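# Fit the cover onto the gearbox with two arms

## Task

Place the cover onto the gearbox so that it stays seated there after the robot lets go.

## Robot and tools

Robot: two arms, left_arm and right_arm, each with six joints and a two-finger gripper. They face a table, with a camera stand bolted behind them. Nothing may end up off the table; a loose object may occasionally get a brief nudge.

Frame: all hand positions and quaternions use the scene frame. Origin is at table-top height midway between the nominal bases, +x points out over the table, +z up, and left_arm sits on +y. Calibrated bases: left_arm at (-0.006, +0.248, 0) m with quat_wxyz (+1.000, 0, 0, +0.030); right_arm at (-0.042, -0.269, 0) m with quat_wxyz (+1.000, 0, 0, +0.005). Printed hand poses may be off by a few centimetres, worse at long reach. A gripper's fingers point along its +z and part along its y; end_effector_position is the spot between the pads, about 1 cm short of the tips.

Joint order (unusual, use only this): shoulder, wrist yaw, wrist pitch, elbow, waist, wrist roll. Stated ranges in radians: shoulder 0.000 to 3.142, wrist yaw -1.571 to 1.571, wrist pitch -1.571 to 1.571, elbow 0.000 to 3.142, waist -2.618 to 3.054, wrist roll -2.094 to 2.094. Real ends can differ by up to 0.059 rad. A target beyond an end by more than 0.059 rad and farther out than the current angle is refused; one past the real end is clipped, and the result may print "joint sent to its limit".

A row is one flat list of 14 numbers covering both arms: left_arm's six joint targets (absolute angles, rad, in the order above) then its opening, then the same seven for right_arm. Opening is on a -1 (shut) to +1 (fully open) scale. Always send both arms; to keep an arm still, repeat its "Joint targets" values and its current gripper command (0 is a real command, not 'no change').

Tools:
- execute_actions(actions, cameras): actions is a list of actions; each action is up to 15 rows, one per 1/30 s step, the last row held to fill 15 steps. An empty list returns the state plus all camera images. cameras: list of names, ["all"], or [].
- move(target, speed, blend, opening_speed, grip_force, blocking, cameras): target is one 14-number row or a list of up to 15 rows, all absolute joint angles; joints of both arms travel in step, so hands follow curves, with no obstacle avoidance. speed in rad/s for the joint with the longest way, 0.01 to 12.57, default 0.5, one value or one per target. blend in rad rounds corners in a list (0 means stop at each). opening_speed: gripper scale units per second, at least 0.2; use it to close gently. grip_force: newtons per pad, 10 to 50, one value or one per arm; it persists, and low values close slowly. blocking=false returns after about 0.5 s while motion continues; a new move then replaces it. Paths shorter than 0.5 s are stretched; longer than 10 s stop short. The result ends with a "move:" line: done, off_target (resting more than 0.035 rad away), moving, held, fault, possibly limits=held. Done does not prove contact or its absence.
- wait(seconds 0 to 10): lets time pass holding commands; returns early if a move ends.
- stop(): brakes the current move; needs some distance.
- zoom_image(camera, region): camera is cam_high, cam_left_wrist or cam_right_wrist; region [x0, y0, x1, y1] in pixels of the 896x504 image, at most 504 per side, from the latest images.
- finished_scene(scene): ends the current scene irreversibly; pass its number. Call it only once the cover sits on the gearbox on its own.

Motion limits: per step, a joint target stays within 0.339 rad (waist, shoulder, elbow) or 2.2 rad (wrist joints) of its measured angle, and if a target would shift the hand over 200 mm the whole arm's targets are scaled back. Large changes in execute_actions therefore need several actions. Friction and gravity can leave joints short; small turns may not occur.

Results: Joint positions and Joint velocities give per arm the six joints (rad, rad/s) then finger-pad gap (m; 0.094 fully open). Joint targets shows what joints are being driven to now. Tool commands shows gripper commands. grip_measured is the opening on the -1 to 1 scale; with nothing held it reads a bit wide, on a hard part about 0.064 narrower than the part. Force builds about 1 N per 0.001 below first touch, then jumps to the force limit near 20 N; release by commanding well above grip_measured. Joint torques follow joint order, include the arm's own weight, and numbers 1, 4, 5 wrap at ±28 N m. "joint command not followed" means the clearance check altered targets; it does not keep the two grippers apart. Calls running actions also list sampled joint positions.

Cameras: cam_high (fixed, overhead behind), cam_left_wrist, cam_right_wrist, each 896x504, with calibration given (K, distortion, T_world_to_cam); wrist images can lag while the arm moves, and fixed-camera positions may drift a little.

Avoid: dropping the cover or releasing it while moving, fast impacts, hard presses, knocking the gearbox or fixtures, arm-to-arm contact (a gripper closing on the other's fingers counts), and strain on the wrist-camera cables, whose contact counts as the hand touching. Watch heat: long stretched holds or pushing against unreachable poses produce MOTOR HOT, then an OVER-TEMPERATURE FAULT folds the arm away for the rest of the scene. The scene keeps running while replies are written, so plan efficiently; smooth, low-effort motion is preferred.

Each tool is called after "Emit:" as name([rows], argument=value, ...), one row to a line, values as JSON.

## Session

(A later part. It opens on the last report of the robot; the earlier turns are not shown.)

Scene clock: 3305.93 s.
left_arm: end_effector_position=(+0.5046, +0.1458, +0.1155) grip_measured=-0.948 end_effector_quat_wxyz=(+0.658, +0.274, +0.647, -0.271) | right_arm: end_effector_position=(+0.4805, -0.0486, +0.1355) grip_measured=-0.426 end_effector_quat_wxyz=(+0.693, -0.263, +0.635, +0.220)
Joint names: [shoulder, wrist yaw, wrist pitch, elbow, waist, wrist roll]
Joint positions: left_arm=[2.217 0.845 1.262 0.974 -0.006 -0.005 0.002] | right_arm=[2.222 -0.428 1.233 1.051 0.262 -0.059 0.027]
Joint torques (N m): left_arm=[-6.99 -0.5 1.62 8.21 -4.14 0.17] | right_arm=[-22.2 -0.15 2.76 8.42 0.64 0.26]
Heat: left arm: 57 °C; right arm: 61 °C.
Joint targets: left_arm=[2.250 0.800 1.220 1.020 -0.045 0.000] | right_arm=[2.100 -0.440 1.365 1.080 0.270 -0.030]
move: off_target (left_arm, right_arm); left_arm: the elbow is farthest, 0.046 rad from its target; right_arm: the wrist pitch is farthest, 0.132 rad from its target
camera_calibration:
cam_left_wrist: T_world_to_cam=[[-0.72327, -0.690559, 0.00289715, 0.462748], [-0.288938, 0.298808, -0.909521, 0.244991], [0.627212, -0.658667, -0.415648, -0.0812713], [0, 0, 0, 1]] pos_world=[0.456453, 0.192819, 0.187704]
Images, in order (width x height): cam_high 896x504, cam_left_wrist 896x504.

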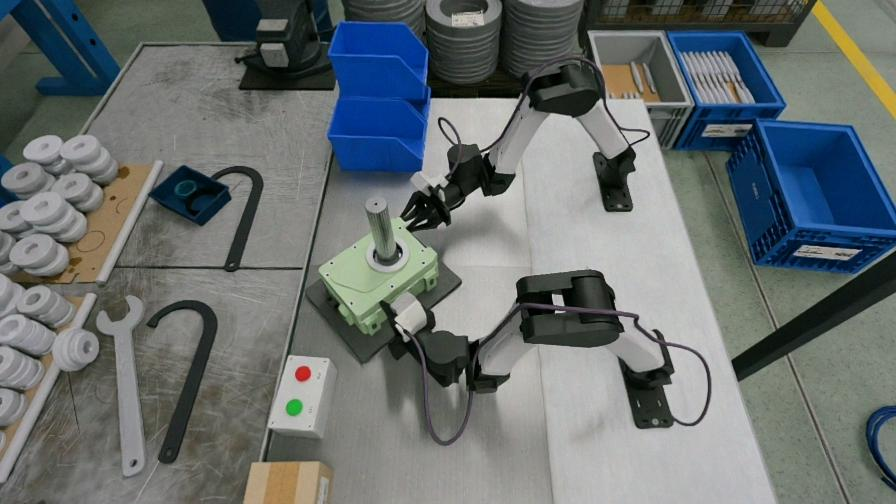

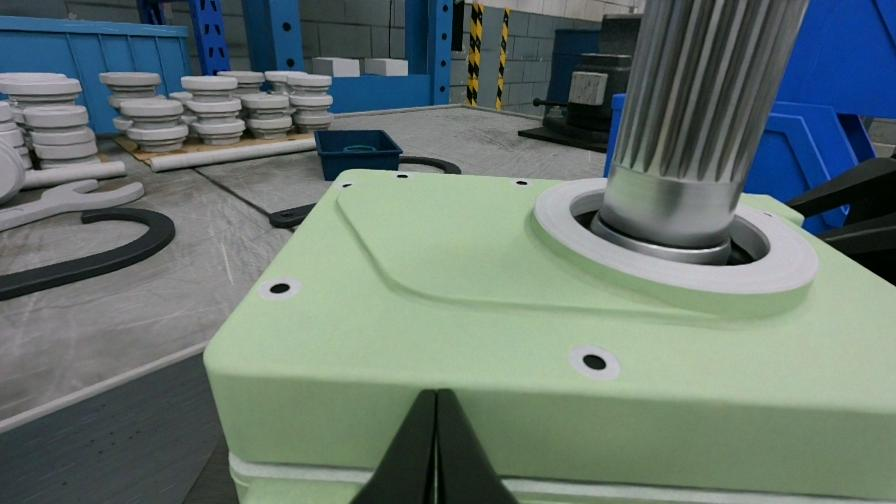

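Emit:
move(target=[2.27,0.755,1.19,1.065,-0.085,0,-0.95,2.06,-0.44,1.365,1.08,0.30,-0.03,-0.95], speed=0.2, cameras=["cam_high","cam_left_wrist"])

Emit:
zoom_image(camera="cam_high", region=[385, 235, 455, 305])

Emit:
zoom_image(camera="cam_high", region=[330, 270, 410, 345])

Scene clock: 3314.30 s.
left_arm: end_effector_position=(+0.5067, +0.1461, +0.1138) grip_measured=-0.948 end_effector_quat_wxyz=(+0.658, +0.277, +0.645, -0.273) | right_arm: end_effector_position=(+0.4807, -0.0475, +0.1375) grip_measured=-0.426 end_effector_quat_wxyz=(+0.688, -0.261, +0.642, +0.217)
Joint names: [shoulder, wrist yaw, wrist pitch, elbow, waist, wrist roll]
Joint positions: left_arm=[2.232 0.855 1.267 0.989 -0.003 -0.005 0.002] | right_arm=[2.202 -0.416 1.195 1.051 0.267 -0.064 0.027]
Joint torques (N m): left_arm=[-6.76 -1.11 1.23 10.67 -8.08 0.17] | right_arm=[-23.92 -0.27 3.1 8.54 2.97 0.32]
Heat: left arm: 55 °C; right arm: 71 °C.
Joint targets: left_arm=[2.270 0.755 1.190 1.065 -0.085 0.000] | right_arm=[2.060 -0.440 1.365 1.080 0.300 -0.030]
move: off_target (left_arm, right_arm); left_arm: the wrist yaw is farthest, 0.100 rad from its target; right_arm: the wrist pitch is farthest, 0.170 rad from its target
camera_calibration:
cam_left_wrist: T_world_to_cam=[[-0.728521, -0.685023, -0.000752163, 0.466712], [-0.282535, 0.301476, -0.910651, 0.240355], [0.624044, -0.663216, -0.413175, -0.0811528], [0, 0, 0, 1]] pos_world=[0.458562, 0.193425, 0.185701]
Images, in order (width x height): cam_high 896x504, cam_left_wrist 896x504.

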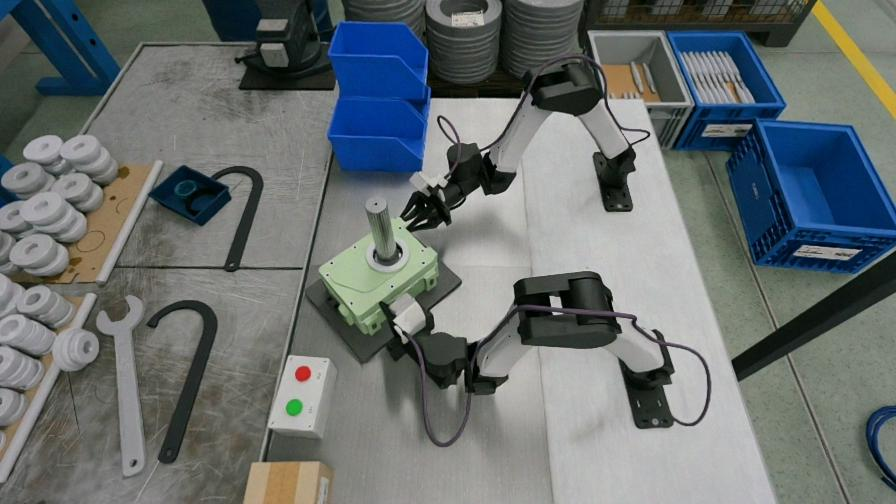

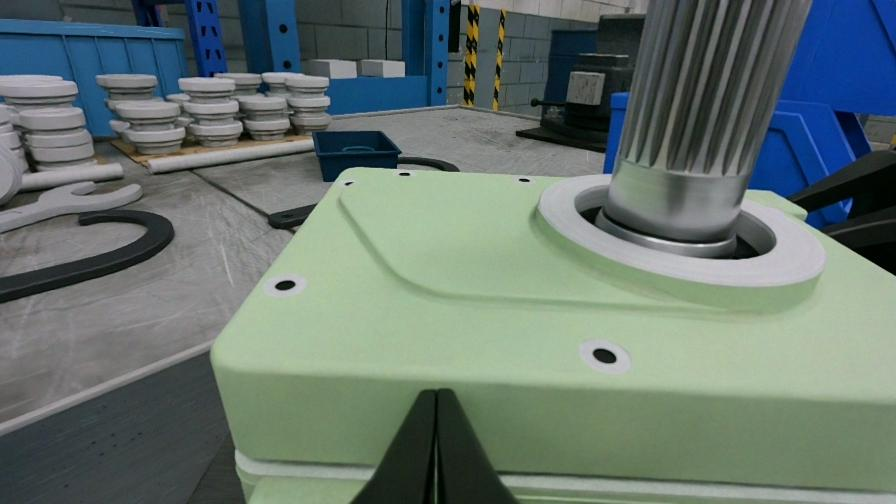

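Scaled by 7.200 from the camera's 896x504 image, which has a finer 1280x720 frame.

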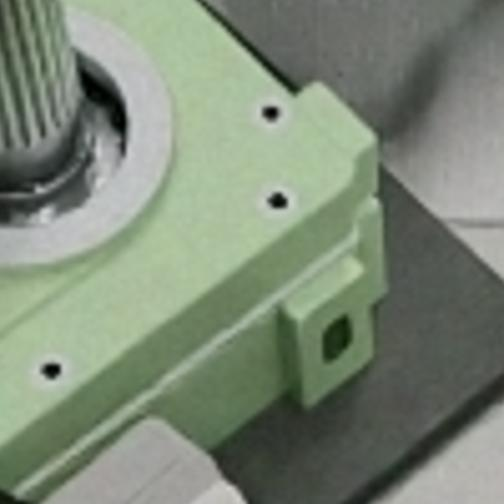

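Scaled by 6.300 from the camera's 896x504 image, which has a finer 1280x720 frame.

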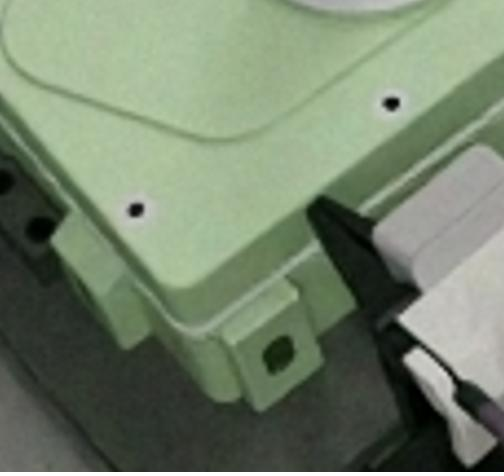

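Emit:
move([
  [2.225,0.85,1.26,0.965,0.0,0,-0.95,2.26,-0.44,1.365,1.08,0.27,-0.03,-0.95],
  [2.152,0.896,1.29,0.858,0.048,0,-0.95,2.26,-0.44,1.34,1.08,0.27,-0.03,-0.1],
  [2.152,0.896,1.29,0.858,0.048,0,-0.95,2.19,-0.53,1.48,0.86,0.18,-0.03,-0.1],
  [2.375,1.1035,1.4726,0.895,0.2555,0,0.2,1.95,-0.59,1.207,0.885,0.163,-0.02,-0.95],
], speed=0.6, opening_speed=2, cameras=["cam_high","cam_left_wrist"])

Emit:
zoom_image(camera="cam_left_wrist", region=[410, 150, 510, 220])

Emit:
move([
  [2.375,1.1035,1.4726,0.895,0.2555,0,0.2,2.2,-1.0,1.2,1.15,0.0,0,-0.95],
  [2.375,1.1035,1.4726,0.895,0.2555,0,0.2,2.45,-1.26,1.25,1.35,-0.035,0,-0.95],
], speed=0.6, cameras=["cam_right_wrist"])

Scene clock: 3329.83 s.
left_arm: end_effector_position=(+0.4636, +0.2401, +0.0590) grip_measured=+0.198 end_effector_quat_wxyz=(+0.648, +0.262, +0.660, -0.274) | right_arm: end_effector_position=(+0.4396, -0.0858, +0.1831) grip_measured=-0.948 end_effector_quat_wxyz=(+0.692, -0.274, +0.621, +0.245)
Joint names: [shoulder, wrist yaw, wrist pitch, elbow, waist, wrist roll]
Joint positions: left_arm=[2.357 1.097 1.456 0.882 0.258 -0.005 0.056] | right_arm=[1.98 -0.575 1.205 0.868 0.169 -0.026 0.002]
Joint torques (N m): left_arm=[-8.02 0.1 2.09 4.23 -0.84 0.18] | right_arm=[-12.27 -0.17 1.53 7.47 -0.75 -0.02]
Heat: left arm: 54 °C; right arm: 73 °C. Fold the right arm in close to its base, or ease its load, before you think long.
Joint targets: left_arm=[2.375 1.103 1.472 0.895 0.256 0.000] | right_arm=[1.950 -0.590 1.207 0.885 0.163 -0.020]
MOTOR HOT: the shoulder of the right arm reports 73 °C; the controller's stop level is 90 °C. To cool a motor, set the load down, stop pushing, or move to a pose that needs little force.
move: done; target 2's new numbers were sent with right_arm's wrist pitch 0.040 rad from that target
camera_calibration:
cam_left_wrist: T_world_to_cam=[[-0.714349, -0.69894, 0.0344688, 0.494375], [-0.326123, 0.288924, -0.900093, 0.172657], [0.619152, -0.654222, -0.434332, -0.0132131], [0, 0, 0, 1]] pos_world=[0.417645, 0.28701, 0.132628]
Images, in order (width x height): cam_high 896x504, cam_left_wrist 896x504.

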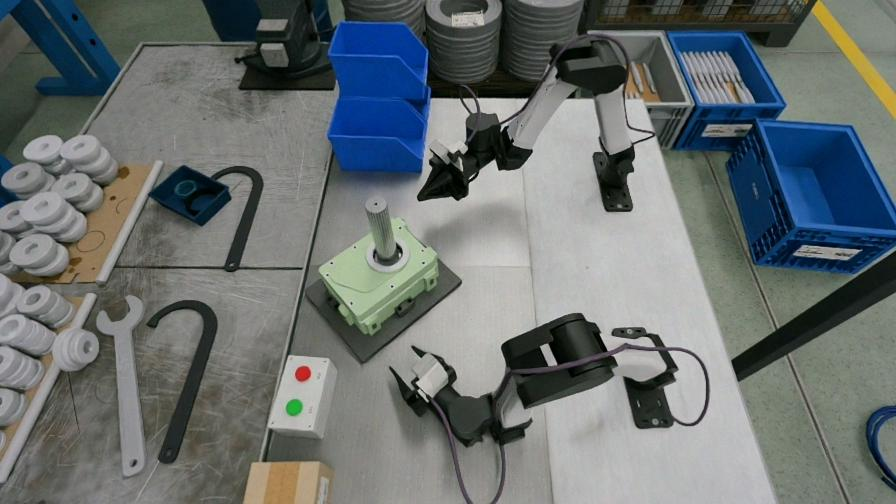

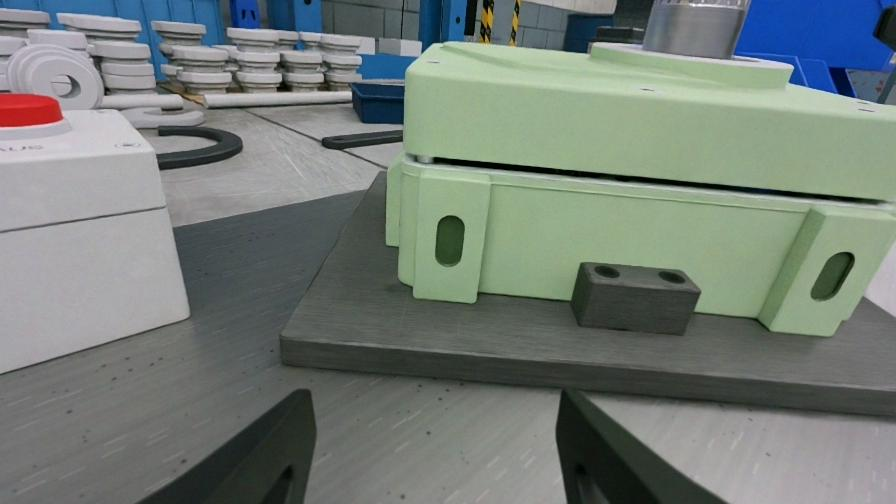

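Scaled by 5.040 from the camera's 896x504 image, which has a finer 1280x720 frame.

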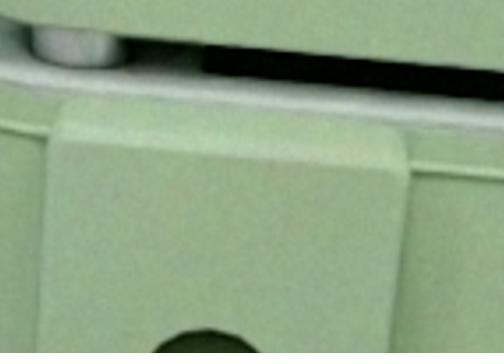

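Scene clock: 3332.63 s.
left_arm: end_effector_position=(+0.4636, +0.2401, +0.0590) grip_measured=+0.198 end_effector_quat_wxyz=(+0.648, +0.262, +0.660, -0.274) | right_arm: end_effector_position=(+0.4734, -0.1156, +0.1022) grip_measured=-0.948 end_effector_quat_wxyz=(+0.610, -0.427, +0.548, +0.381)
Joint names: [shoulder, wrist yaw, wrist pitch, elbow, waist, wrist roll]
Joint positions: left_arm=[2.357 1.097 1.456 0.882 0.258 -0.005 0.056] | right_arm=[2.443 -1.241 1.228 1.32 -0.031 -0.004 0.002]
Joint velocities: left_arm=[within noise] | right_arm=[0.007 0.007 -0.154 0.002 -0.002 -0.081 -0.001]
Joint torques (N m): left_arm=[-8.01 0.1 2.1 4.25 -0.85 0.18] | right_arm=[-12.07 -0.19 1.41 8.28 -0.53 -0.03]
Heat: left arm: 54 °C; right arm: 72 °C. Fold the right arm in close to its base, or ease its load, before you think long.
Joint targets: left_arm=[2.375 1.103 1.472 0.895 0.256 0.000] | right_arm=[2.450 -1.260 1.250 1.350 -0.035 0.000]
MOTOR HOT: still on. The shoulder of the right arm reports 72 °C.
move: done
camera_calibration:
cam_right_wrist: T_world_to_cam=[[0.932078, -0.346136, 0.10687, -0.4903], [-0.0432381, -0.399199, -0.915844, 0.10638], [0.359669, 0.849017, -0.387051, 0.0572886], [0, 0, 0, 1]] pos_world=[0.440993, -0.175883, 0.172]
Images, in order (width x height): cam_right_wrist 896x504.

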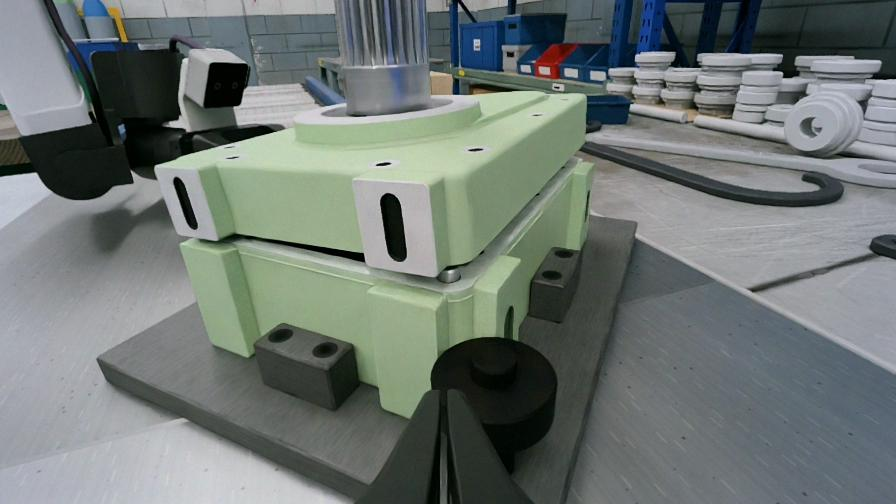

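Emit:
zoom_image(camera="cam_right_wrist", region=[380, 200, 520, 320])

Emit:
zoom_image(camera="cam_right_wrist", region=[150, 150, 610, 400])

Emit:
zoom_image(camera="cam_left_wrist", region=[390, 130, 530, 230])

Emit:
move([
  [2.375,1.1035,1.4726,0.895,0.2555,0,0.2,2.2,-1.0,1.2,1.15,0.0,0,-0.95],
  [2.375,1.1035,1.4726,0.895,0.2555,0,0.2,0.8,-0.4,0.8,0.35,0.0,0,-0.95],
], speed=0.9, blend=0.1)

Scaled by 3.600 from the camera's 896x504 image, which has a finer 1280x720 frame.

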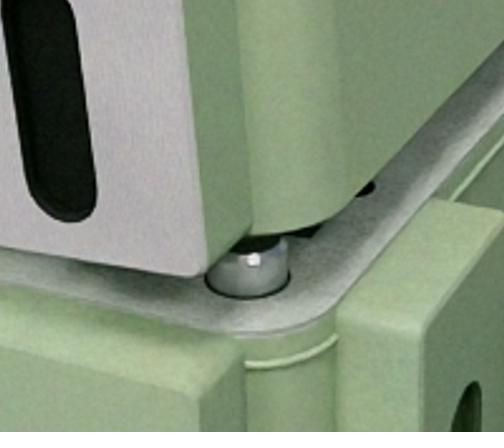

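Scaled by 1.096 from the camera's 896x504 image, which has a finer 1280x720 frame.

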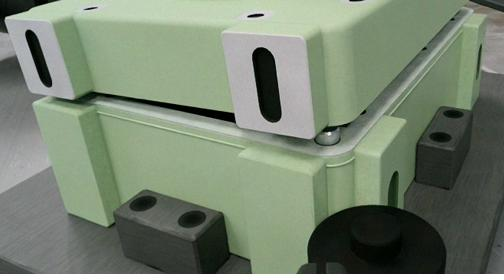

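This scene's latest camera images include none from cam_left_wrist. They are from: cam_right_wrist. cam_left_wrist's image comes with the result of a call that names it in "cameras".

Scene clock: 3342.83 s.
left_arm: end_effector_position=(+0.4636, +0.2401, +0.0590) grip_measured=+0.198 end_effector_quat_wxyz=(+0.648, +0.262, +0.660, -0.274) | right_arm: end_effector_position=(+0.2611, -0.1973, +0.3338) grip_measured=-0.948 end_effector_quat_wxyz=(+0.802, -0.170, +0.560, +0.118)
Joint names: [shoulder, wrist yaw, wrist pitch, elbow, waist, wrist roll]
Joint positions: left_arm=[2.357 1.097 1.456 0.882 0.258 -0.005 0.056] | right_arm=[0.807 -0.412 0.794 0.364 -0.003 -0.003 0.002]
Joint torques (N m): left_arm=[-7.99 0.09 2.1 4.25 -0.84 0.16] | right_arm=[-1.63 0.16 1.46 6.53 0.16 -0.04]
Heat: left arm: 52 °C; right arm: 68 °C.
Joint targets: left_arm=[2.375 1.103 1.472 0.895 0.256 0.000] | right_arm=[0.800 -0.400 0.800 0.350 0.000 0.000]
MOTOR HOT: cleared for the motors of the right arm.
move: done

Emit:
move([
  [2.375,1.1035,1.4726,0.895,0.2555,0,0.2,2.0,-0.2,0.3,1.6,0.3,-0.1,-0.95],
  [2.375,1.1035,1.4726,0.895,0.2555,0,0.2,2.211,-0.027,-0.097,1.885,0.407,-0.018,-0.95],
], speed=0.9, blend=0.1, cameras=["cam_right_wrist","cam_high"])

Emit:
zoom_image(camera="cam_high", region=[310, 180, 455, 315])

Scene clock: 3395.97 s.
left_arm: end_effector_position=(+0.4636, +0.2401, +0.0590) grip_measured=+0.198 end_effector_quat_wxyz=(+0.648, +0.262, +0.660, -0.274) | right_arm: end_effector_position=(+0.5484, +0.0000, +0.1892) grip_measured=-0.948 end_effector_quat_wxyz=(+0.518, -0.196, +0.824, +0.119)
Joint names: [shoulder, wrist yaw, wrist pitch, elbow, waist, wrist roll]
Joint positions: left_arm=[2.357 1.097 1.456 0.882 0.258 -0.005 0.056] | right_arm=[2.199 -0.039 -0.091 1.84 0.408 -0.026 0.002]
Joint torques (N m): left_arm=[-8.01 0.11 2.1 4.23 -0.87 0.16] | right_arm=[-12.44 0.05 1.5 12.31 -0.39 0.01]
Heat: left arm: 49 °C; right arm: 50 °C.
Joint targets: left_arm=[2.375 1.103 1.472 0.895 0.256 0.000] | right_arm=[2.211 -0.027 -0.097 1.885 0.407 -0.018]
move: off_target (right_arm); right_arm: the elbow is farthest, 0.045 rad from its target
camera_calibration:
cam_right_wrist: T_world_to_cam=[[0.446508, -0.894721, 0.0102569, -0.244951], [-0.689333, -0.351273, -0.633583, 0.536403], [0.570483, 0.275829, -0.773607, -0.0766036], [0, 0, 0, 1]] pos_world=[0.522834, -0.00960998, 0.283107]
Images, in order (width x height): cam_high 896x504, cam_right_wrist 896x504.

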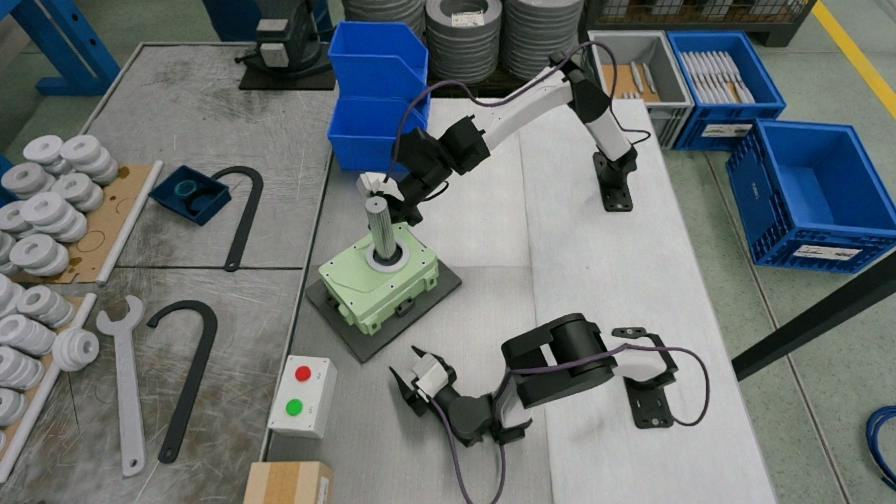

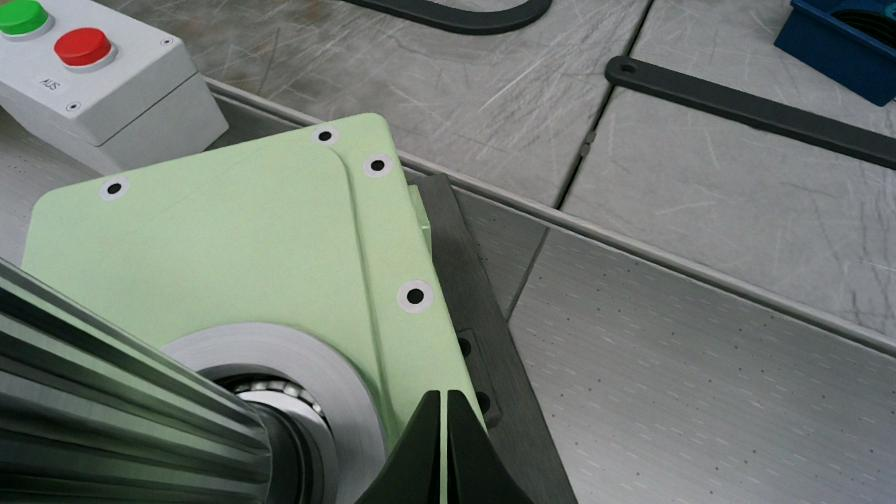

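Scaled by 3.476 from the camera's 896x504 image, which has a finer 1280x720 frame.

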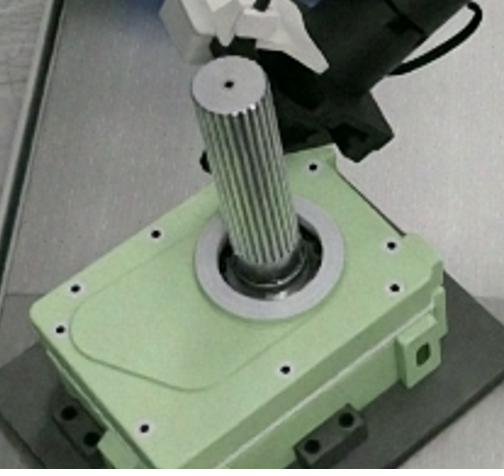

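Emit:
zoom_image(camera="cam_right_wrist", region=[150, 310, 400, 504])

Scaled by 2.016 from the camera's 896x504 image, which has a finer 1280x720 frame.

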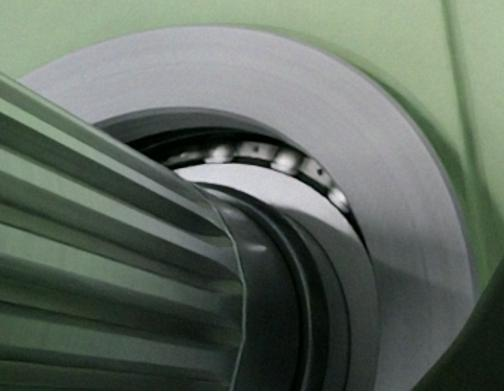

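Emit:
move([
  [2.375,1.1035,1.4726,0.895,0.2555,0,0.2,2.211,-0.027,-0.097,1.80,0.42,-0.018,-0.95],
  [2.375,1.1035,1.4726,0.895,0.2555,0,0.2,2.22,-0.027,-0.097,1.75,0.42,-0.018,-0.95],
  [2.375,1.1035,1.4726,0.895,0.2555,0,0.2,2.25,-0.027,-0.097,1.72,0.42,-0.018,-0.95],
], speed=0.15, cameras=["all"])

Emit:
zoom_image(camera="cam_high", region=[310, 180, 455, 315])

Scene clock: 3404.53 s.
left_arm: end_effector_position=(+0.4636, +0.2401, +0.0590) grip_measured=+0.198 end_effector_quat_wxyz=(+0.648, +0.262, +0.660, -0.274) | right_arm: end_effector_position=(+0.5403, +0.0003, +0.1607) grip_measured=-0.948 end_effector_quat_wxyz=(+0.504, -0.200, +0.832, +0.118)
Joint names: [shoulder, wrist yaw, wrist pitch, elbow, waist, wrist roll]
Joint positions: left_arm=[2.357 1.097 1.456 0.882 0.258 -0.005 0.056] | right_arm=[2.199 -0.038 -0.039 1.755 0.413 -0.026 0.002]
Joint torques (N m): left_arm=[-8.03 0.1 2.09 4.25 -0.85 0.18] | right_arm=[-8.87 0.04 1.04 4.79 0.49 0.01]
Heat: left arm: 48 °C; right arm: 53 °C.
Joint targets: left_arm=[2.375 1.103 1.472 0.895 0.256 0.000] | right_arm=[2.250 -0.027 -0.097 1.720 0.420 -0.018]
move: off_target (right_arm); right_arm: the wrist pitch is farthest, 0.058 rad from its target
camera_calibration:
cam_left_wrist: T_world_to_cam=[[-0.714349, -0.69894, 0.0344688, 0.494375], [-0.326123, 0.288924, -0.900093, 0.172657], [0.619152, -0.654222, -0.434332, -0.0132131], [0, 0, 0, 1]] pos_world=[0.417645, 0.28701, 0.132628]
cam_right_wrist: T_world_to_cam=[[0.451139, -0.892411, 0.00873716, -0.243036], [-0.70643, -0.363069, -0.607567, 0.517944], [0.545372, 0.267925, -0.79422, -0.0773194], [0, 0, 0, 1]] pos_world=[0.517702, -0.00812321, 0.255401]

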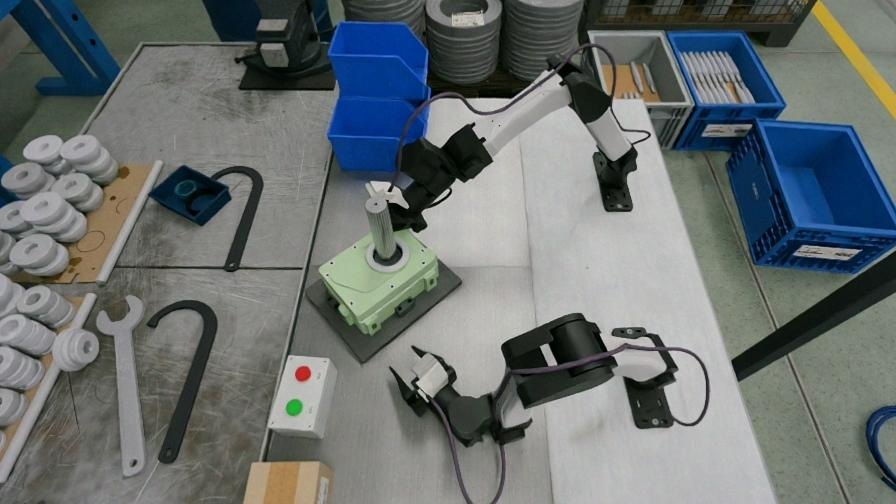

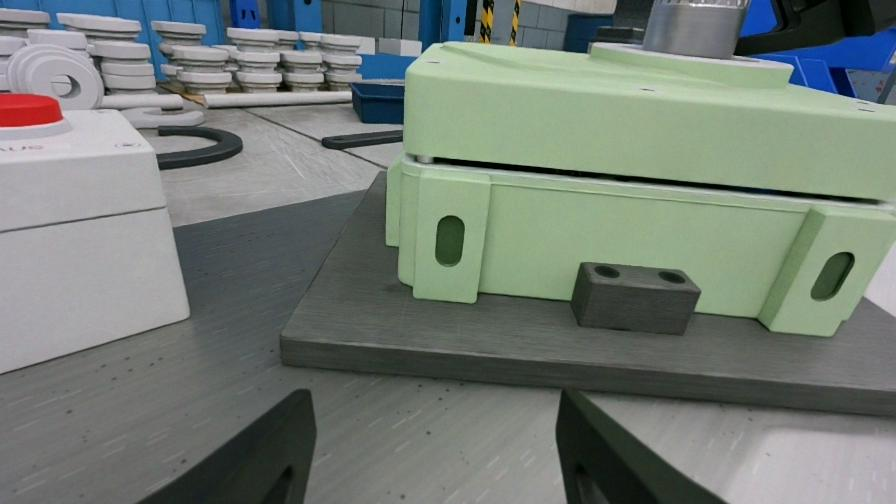

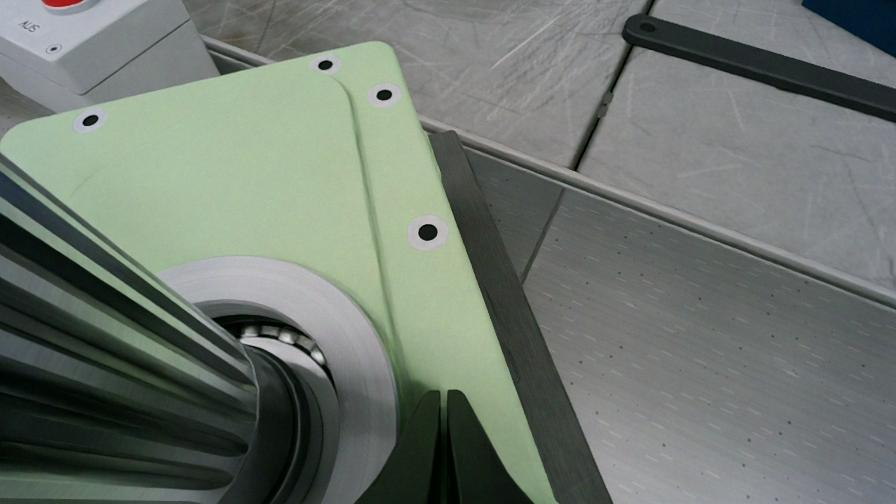

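Scaled by 3.476 from the camera's 896x504 image, which has a finer 1280x720 frame.

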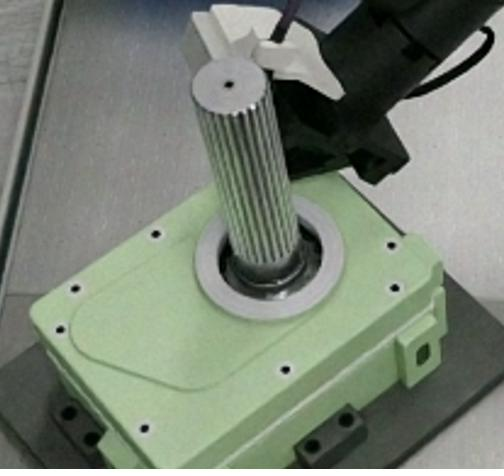

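Emit:
move([
  [2.375,1.1035,1.4726,0.895,0.2555,0,0.2,2.31,-0.027,-0.05,1.70,0.42,-0.018,-0.95],
  [2.375,1.1035,1.4726,0.895,0.2555,0,0.2,2.37,-0.027,-0.02,1.68,0.42,-0.018,-0.95],
], speed=0.12, cameras=["cam_left_wrist","cam_right_wrist"])

Scene clock: 3409.87 s.
left_arm: end_effector_position=(+0.4636, +0.2401, +0.0590) grip_measured=+0.198 end_effector_quat_wxyz=(+0.648, +0.262, +0.660, -0.274) | right_arm: end_effector_position=(+0.5600, +0.0092, +0.1557) grip_measured=-0.949 end_effector_quat_wxyz=(+0.553, -0.194, +0.801, +0.127)
Joint names: [shoulder, wrist yaw, wrist pitch, elbow, waist, wrist roll]
Joint positions: left_arm=[2.357 1.097 1.456 0.882 0.258 -0.005 0.056] | right_arm=[2.269 -0.038 0.162 1.742 0.413 -0.026 0.002]
Joint torques (N m): left_arm=[-7.94 0.11 2.1 4.19 -0.8 0.18] | right_arm=[-4.88 0.05 -0.06 2.26 0.47 0.01]
Heat: left arm: 48 °C; right arm: 53 °C.
Joint targets: left_arm=[2.375 1.103 1.472 0.895 0.256 0.000] | right_arm=[2.370 -0.027 -0.020 1.680 0.420 -0.018]
move: off_target (right_arm); right_arm: the wrist pitch is farthest, 0.182 rad from its target
camera_calibration:
cam_left_wrist: T_world_to_cam=[[-0.714349, -0.69894, 0.0344688, 0.494375], [-0.326123, 0.288924, -0.900093, 0.172657], [0.619152, -0.654222, -0.434332, -0.0132131], [0, 0, 0, 1]] pos_world=[0.417645, 0.28701, 0.132628]
cam_right_wrist: T_world_to_cam=[[0.449946, -0.892945, 0.0140708, -0.244149], [-0.635974, -0.331442, -0.696909, 0.506226], [0.626966, 0.304623, -0.717021, -0.152442], [0, 0, 0, 1]] pos_world=[0.527376, -0.0037899, 0.246925]
Images, in order (width x height): cam_left_wrist 896x504, cam_right_wrist 896x504.

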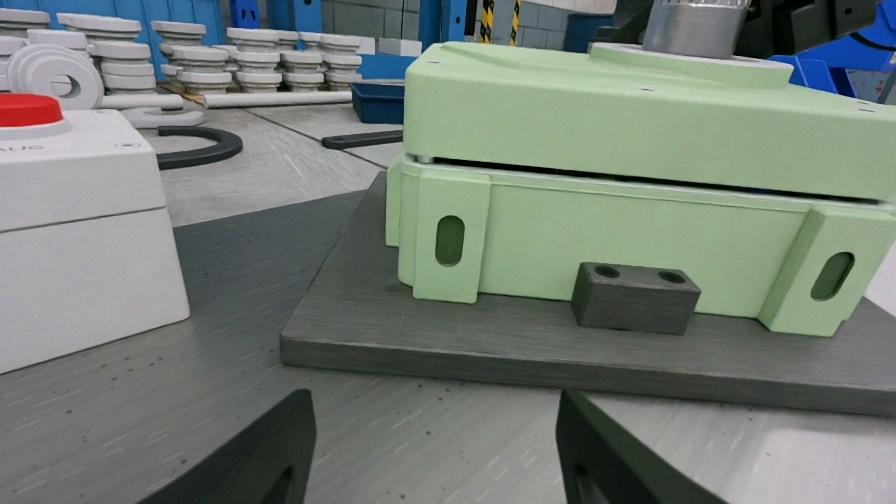

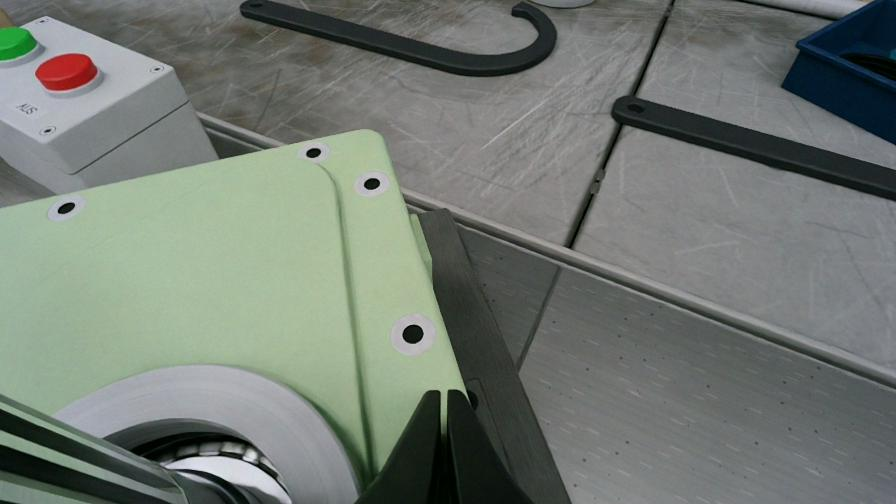

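Emit:
move([
  [2.375,1.1035,1.4726,0.895,0.2555,0,0.2,2.22,-0.027,-0.02,1.78,0.42,-0.018,-0.95],
  [2.375,1.1035,1.4726,0.895,0.2555,0,0.2,2.18,-0.02,-0.2,1.95,0.39,-0.018,-0.95],
  [2.375,1.1035,1.4726,0.895,0.2555,0,0.2,2.23,0,-0.578,2.208,0.344,0,-0.95],
], speed=0.4, blend=0.03, cameras=["all"])

Emit:
zoom_image(camera="cam_high", region=[310, 180, 455, 315])

Scene clock: 3432.20 s.
left_arm: end_effector_position=(+0.4636, +0.2401, +0.0590) grip_measured=+0.198 end_effector_quat_wxyz=(+0.648, +0.262, +0.660, -0.274) | right_arm: end_effector_position=(+0.5492, -0.0457, +0.2165) grip_measured=-0.949 end_effector_quat_wxyz=(+0.443, -0.165, +0.877, +0.083)
Joint names: [shoulder, wrist yaw, wrist pitch, elbow, waist, wrist roll]
Joint positions: left_arm=[2.357 1.097 1.456 0.882 0.258 -0.005 0.056] | right_arm=[2.24 -0.011 -0.568 2.173 0.349 -0.008 0.002]
Joint torques (N m): left_arm=[-7.97 0.09 2.11 4.18 -0.88 0.18] | right_arm=[-14.5 0.05 1.34 11.14 -0.58 0]
Heat: left arm: 48 °C; right arm: 50 °C.
Joint targets: left_arm=[2.375 1.103 1.472 0.895 0.256 0.000] | right_arm=[2.230 0.000 -0.578 2.208 0.344 0.000]
move: done
camera_calibration:
cam_left_wrist: T_world_to_cam=[[-0.714349, -0.69894, 0.0344688, 0.494375], [-0.326123, 0.288924, -0.900093, 0.172657], [0.619152, -0.654222, -0.434332, -0.0132131], [0, 0, 0, 1]] pos_world=[0.417645, 0.28701, 0.132628]
cam_right_wrist: T_world_to_cam=[[0.363409, -0.931625, 0.00307508, -0.240937], [-0.816647, -0.320143, -0.480203, 0.576277], [0.448354, 0.171999, -0.877152, 0.0413947], [0, 0, 0, 1]] pos_world=[0.539615, -0.0470917, 0.313781]

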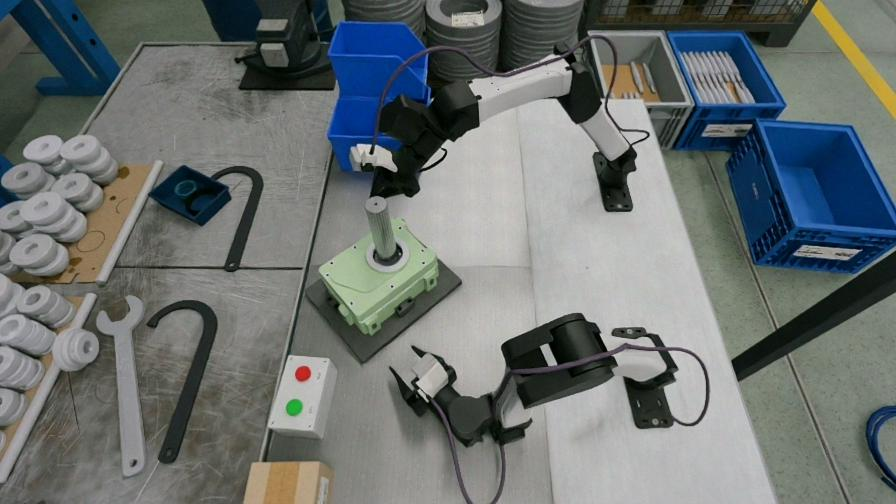

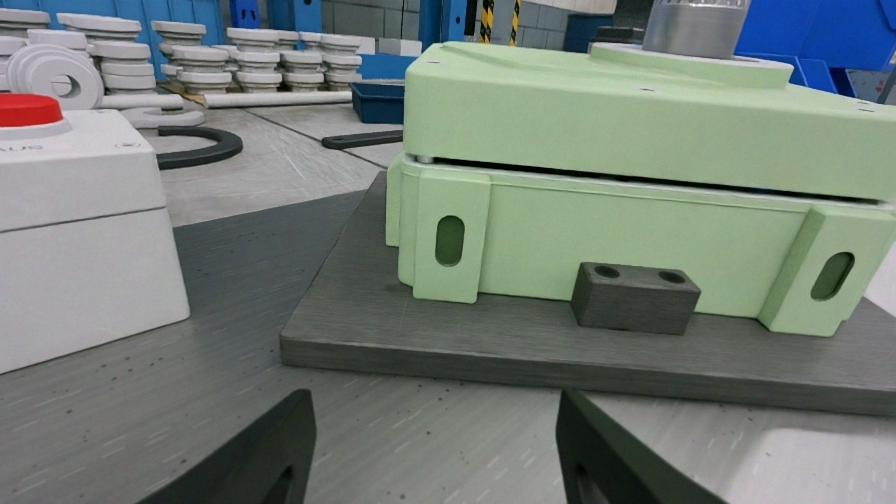

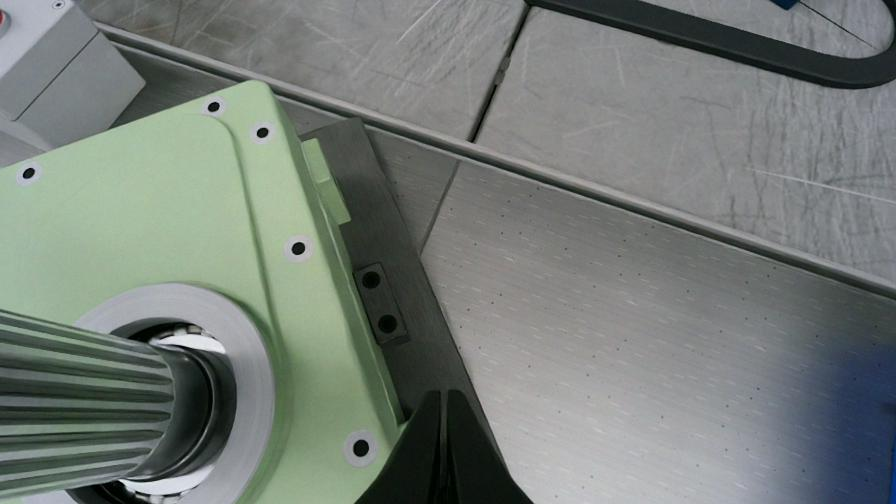

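Scaled by 3.476 from the camera's 896x504 image, which has a finer 1280x720 frame.

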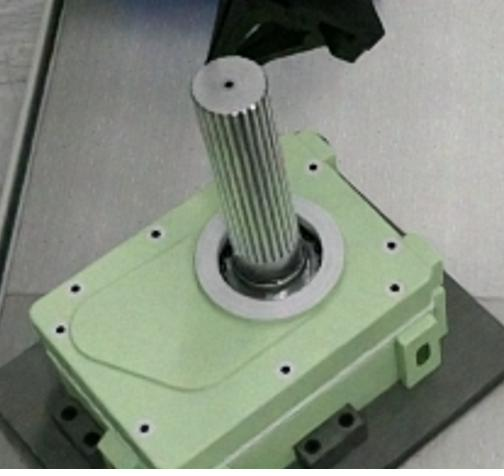

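Emit:
move([
  [2.375,1.1035,1.4726,0.895,0.2555,0,0.2,2.235,0,-0.578,2.17,0.395,0,-0.95],
  [2.375,1.1035,1.4726,0.895,0.2555,0,0.2,2.24,0,-0.47,2.11,0.395,0,-0.95],
], speed=0.3, cameras=["cam_right_wrist"])

Scene clock: 3442.20 s.
left_arm: end_effector_position=(+0.4636, +0.2401, +0.0590) grip_measured=+0.198 end_effector_quat_wxyz=(+0.648, +0.262, +0.660, -0.274) | right_arm: end_effector_position=(+0.5448, -0.0158, +0.2121) grip_measured=-0.949 end_effector_quat_wxyz=(+0.458, -0.183, +0.865, +0.096)
Joint names: [shoulder, wrist yaw, wrist pitch, elbow, waist, wrist roll]
Joint positions: left_arm=[2.357 1.097 1.456 0.882 0.258 -0.005 0.056] | right_arm=[2.24 -0.009 -0.482 2.125 0.395 -0.008 0.002]
Joint torques (N m): left_arm=[-7.97 0.08 2.1 4.19 -0.8 0.18] | right_arm=[-13.72 0.04 1.55 6.58 -0.2 0]
Heat: left arm: 48 °C; right arm: 52 °C.
Joint targets: left_arm=[2.375 1.103 1.472 0.895 0.256 0.000] | right_arm=[2.240 0.000 -0.470 2.110 0.395 0.000]
move: done
camera_calibration:
cam_right_wrist: T_world_to_cam=[[0.404635, -0.914467, 0.004649, -0.233975], [-0.78403, -0.349527, -0.512961, 0.568943], [0.47071, 0.203917, -0.8584, 0.0186982], [0, 0, 0, 1]] pos_world=[0.531942, -0.0189146, 0.308984]
Images, in order (width x height): cam_right_wrist 896x504.

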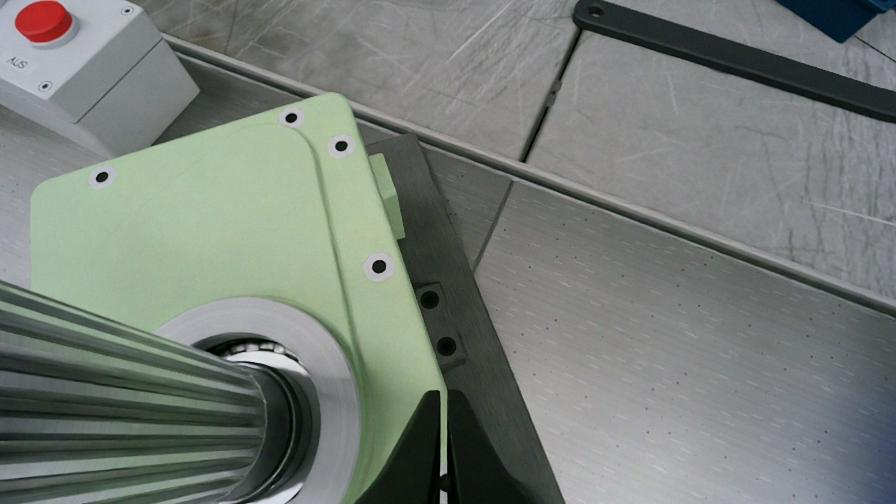

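Emit:
move([
  [2.375,1.1035,1.4726,0.895,0.2555,0,0.2,2.25,0,-0.45,2.06,0.41,0,-0.95],
  [2.375,1.1035,1.4726,0.895,0.2555,0,0.2,2.26,0,-0.45,2.02,0.41,0,-0.95],
], speed=0.15, cameras=["cam_right_wrist"])

Scene clock: 3447.87 s.
left_arm: end_effector_position=(+0.4636, +0.2401, +0.0590) grip_measured=+0.198 end_effector_quat_wxyz=(+0.648, +0.262, +0.660, -0.274) | right_arm: end_effector_position=(+0.5358, -0.0136, +0.1735) grip_measured=-0.949 end_effector_quat_wxyz=(+0.427, -0.190, +0.880, +0.092)
Joint names: [shoulder, wrist yaw, wrist pitch, elbow, waist, wrist roll]
Joint positions: left_arm=[2.357 1.097 1.456 0.882 0.258 -0.005 0.056] | right_arm=[2.245 -0.009 -0.457 2.035 0.404 -0.008 0.002]
Joint torques (N m): left_arm=[-7.98 0.11 2.1 4.22 -0.83 0.17] | right_arm=[-12.38 0.03 1.46 6.6 0.4 -0.01]
Heat: left arm: 48 °C; right arm: 53 °C.
Joint targets: left_arm=[2.375 1.103 1.472 0.895 0.256 0.000] | right_arm=[2.260 0.000 -0.450 2.020 0.410 0.000]
move: done
camera_calibration:
cam_right_wrist: T_world_to_cam=[[0.412914, -0.910762, 0.00375836, -0.232403], [-0.81181, -0.369916, -0.451803, 0.546832], [0.412876, 0.183505, -0.89211, 0.025939], [0, 0, 0, 1]] pos_world=[0.529176, -0.0141416, 0.271074]
Images, in order (width x height): cam_right_wrist 896x504.

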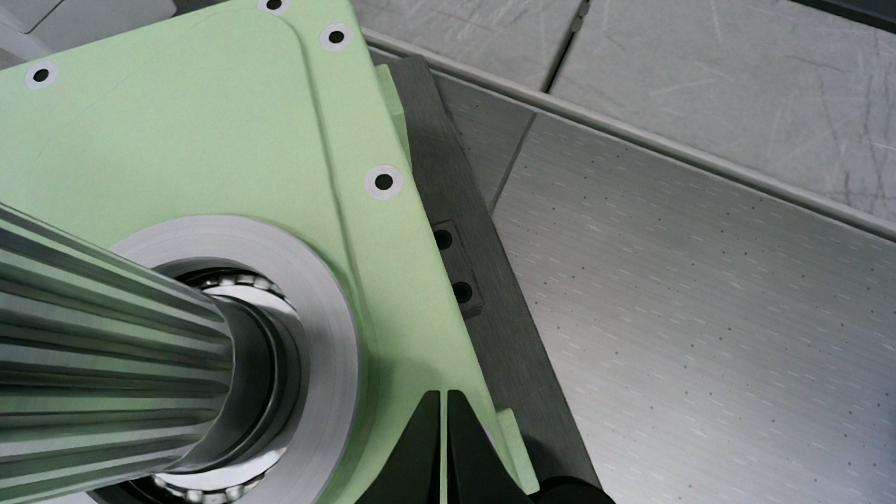

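Emit:
move([
  [2.375,1.1035,1.4726,0.895,0.2555,0,0.2,2.265,0,-0.45,1.975,0.41,0,-0.95],
  [2.375,1.1035,1.4726,0.895,0.2555,0,0.2,2.30,0,-0.55,1.96,0.41,0,-0.95],
], speed=0.12, cameras=["cam_right_wrist","cam_left_wrist"])

Scene clock: 3455.27 s.
left_arm: end_effector_position=(+0.4636, +0.2401, +0.0590) grip_measured=+0.198 end_effector_quat_wxyz=(+0.648, +0.262, +0.660, -0.274) | right_arm: end_effector_position=(+0.5312, -0.0156, +0.1556) grip_measured=-0.949 end_effector_quat_wxyz=(+0.411, -0.191, +0.887, +0.089)
Joint names: [shoulder, wrist yaw, wrist pitch, elbow, waist, wrist roll]
Joint positions: left_arm=[2.357 1.097 1.456 0.882 0.258 -0.005 0.056] | right_arm=[2.248 -0.009 -0.451 1.995 0.404 -0.008 0.002]
Joint torques (N m): left_arm=[-7.99 0.09 2.1 4.18 -0.8 0.17] | right_arm=[-9.03 0.04 0.48 4.7 0.42 0]
Heat: left arm: 48 °C; right arm: 54 °C.
Joint targets: left_arm=[2.375 1.103 1.472 0.895 0.256 0.000] | right_arm=[2.300 0.000 -0.550 1.960 0.410 0.000]
move: off_target (right_arm); right_arm: the wrist pitch is farthest, 0.099 rad from its target
camera_calibration:
cam_left_wrist: T_world_to_cam=[[-0.714349, -0.69894, 0.0344688, 0.494375], [-0.326123, 0.288924, -0.900093, 0.172657], [0.619152, -0.654222, -0.434332, -0.0132131], [0, 0, 0, 1]] pos_world=[0.417645, 0.28701, 0.132628]
cam_right_wrist: T_world_to_cam=[[0.413044, -0.910705, 0.00333875, -0.232266], [-0.826123, -0.376221, -0.419497, 0.536727], [0.383294, 0.170513, -0.90775, 0.0302283], [0, 0, 0, 1]] pos_world=[0.527752, -0.0147521, 0.253371]
Images, in order (width x height): cam_left_wrist 896x504, cam_right_wrist 896x504.

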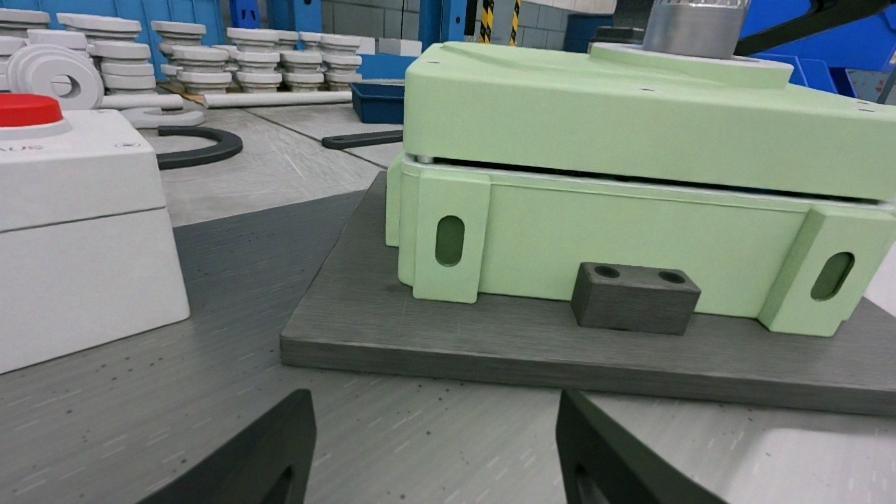

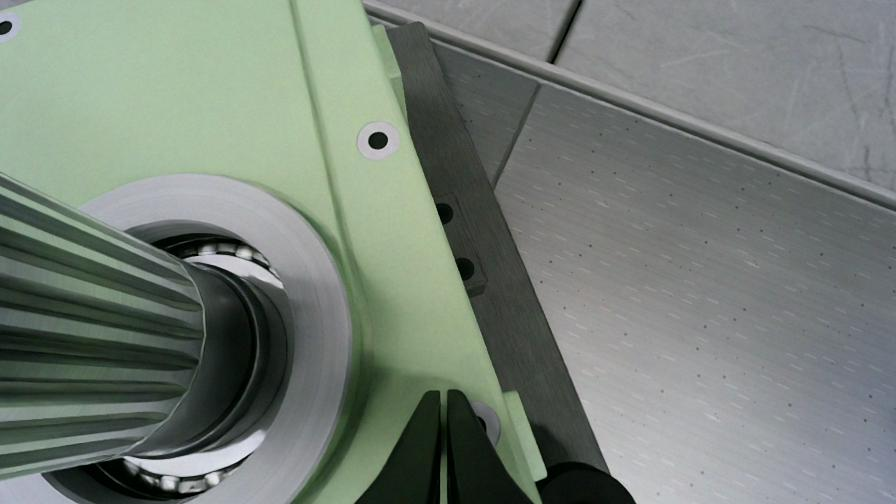

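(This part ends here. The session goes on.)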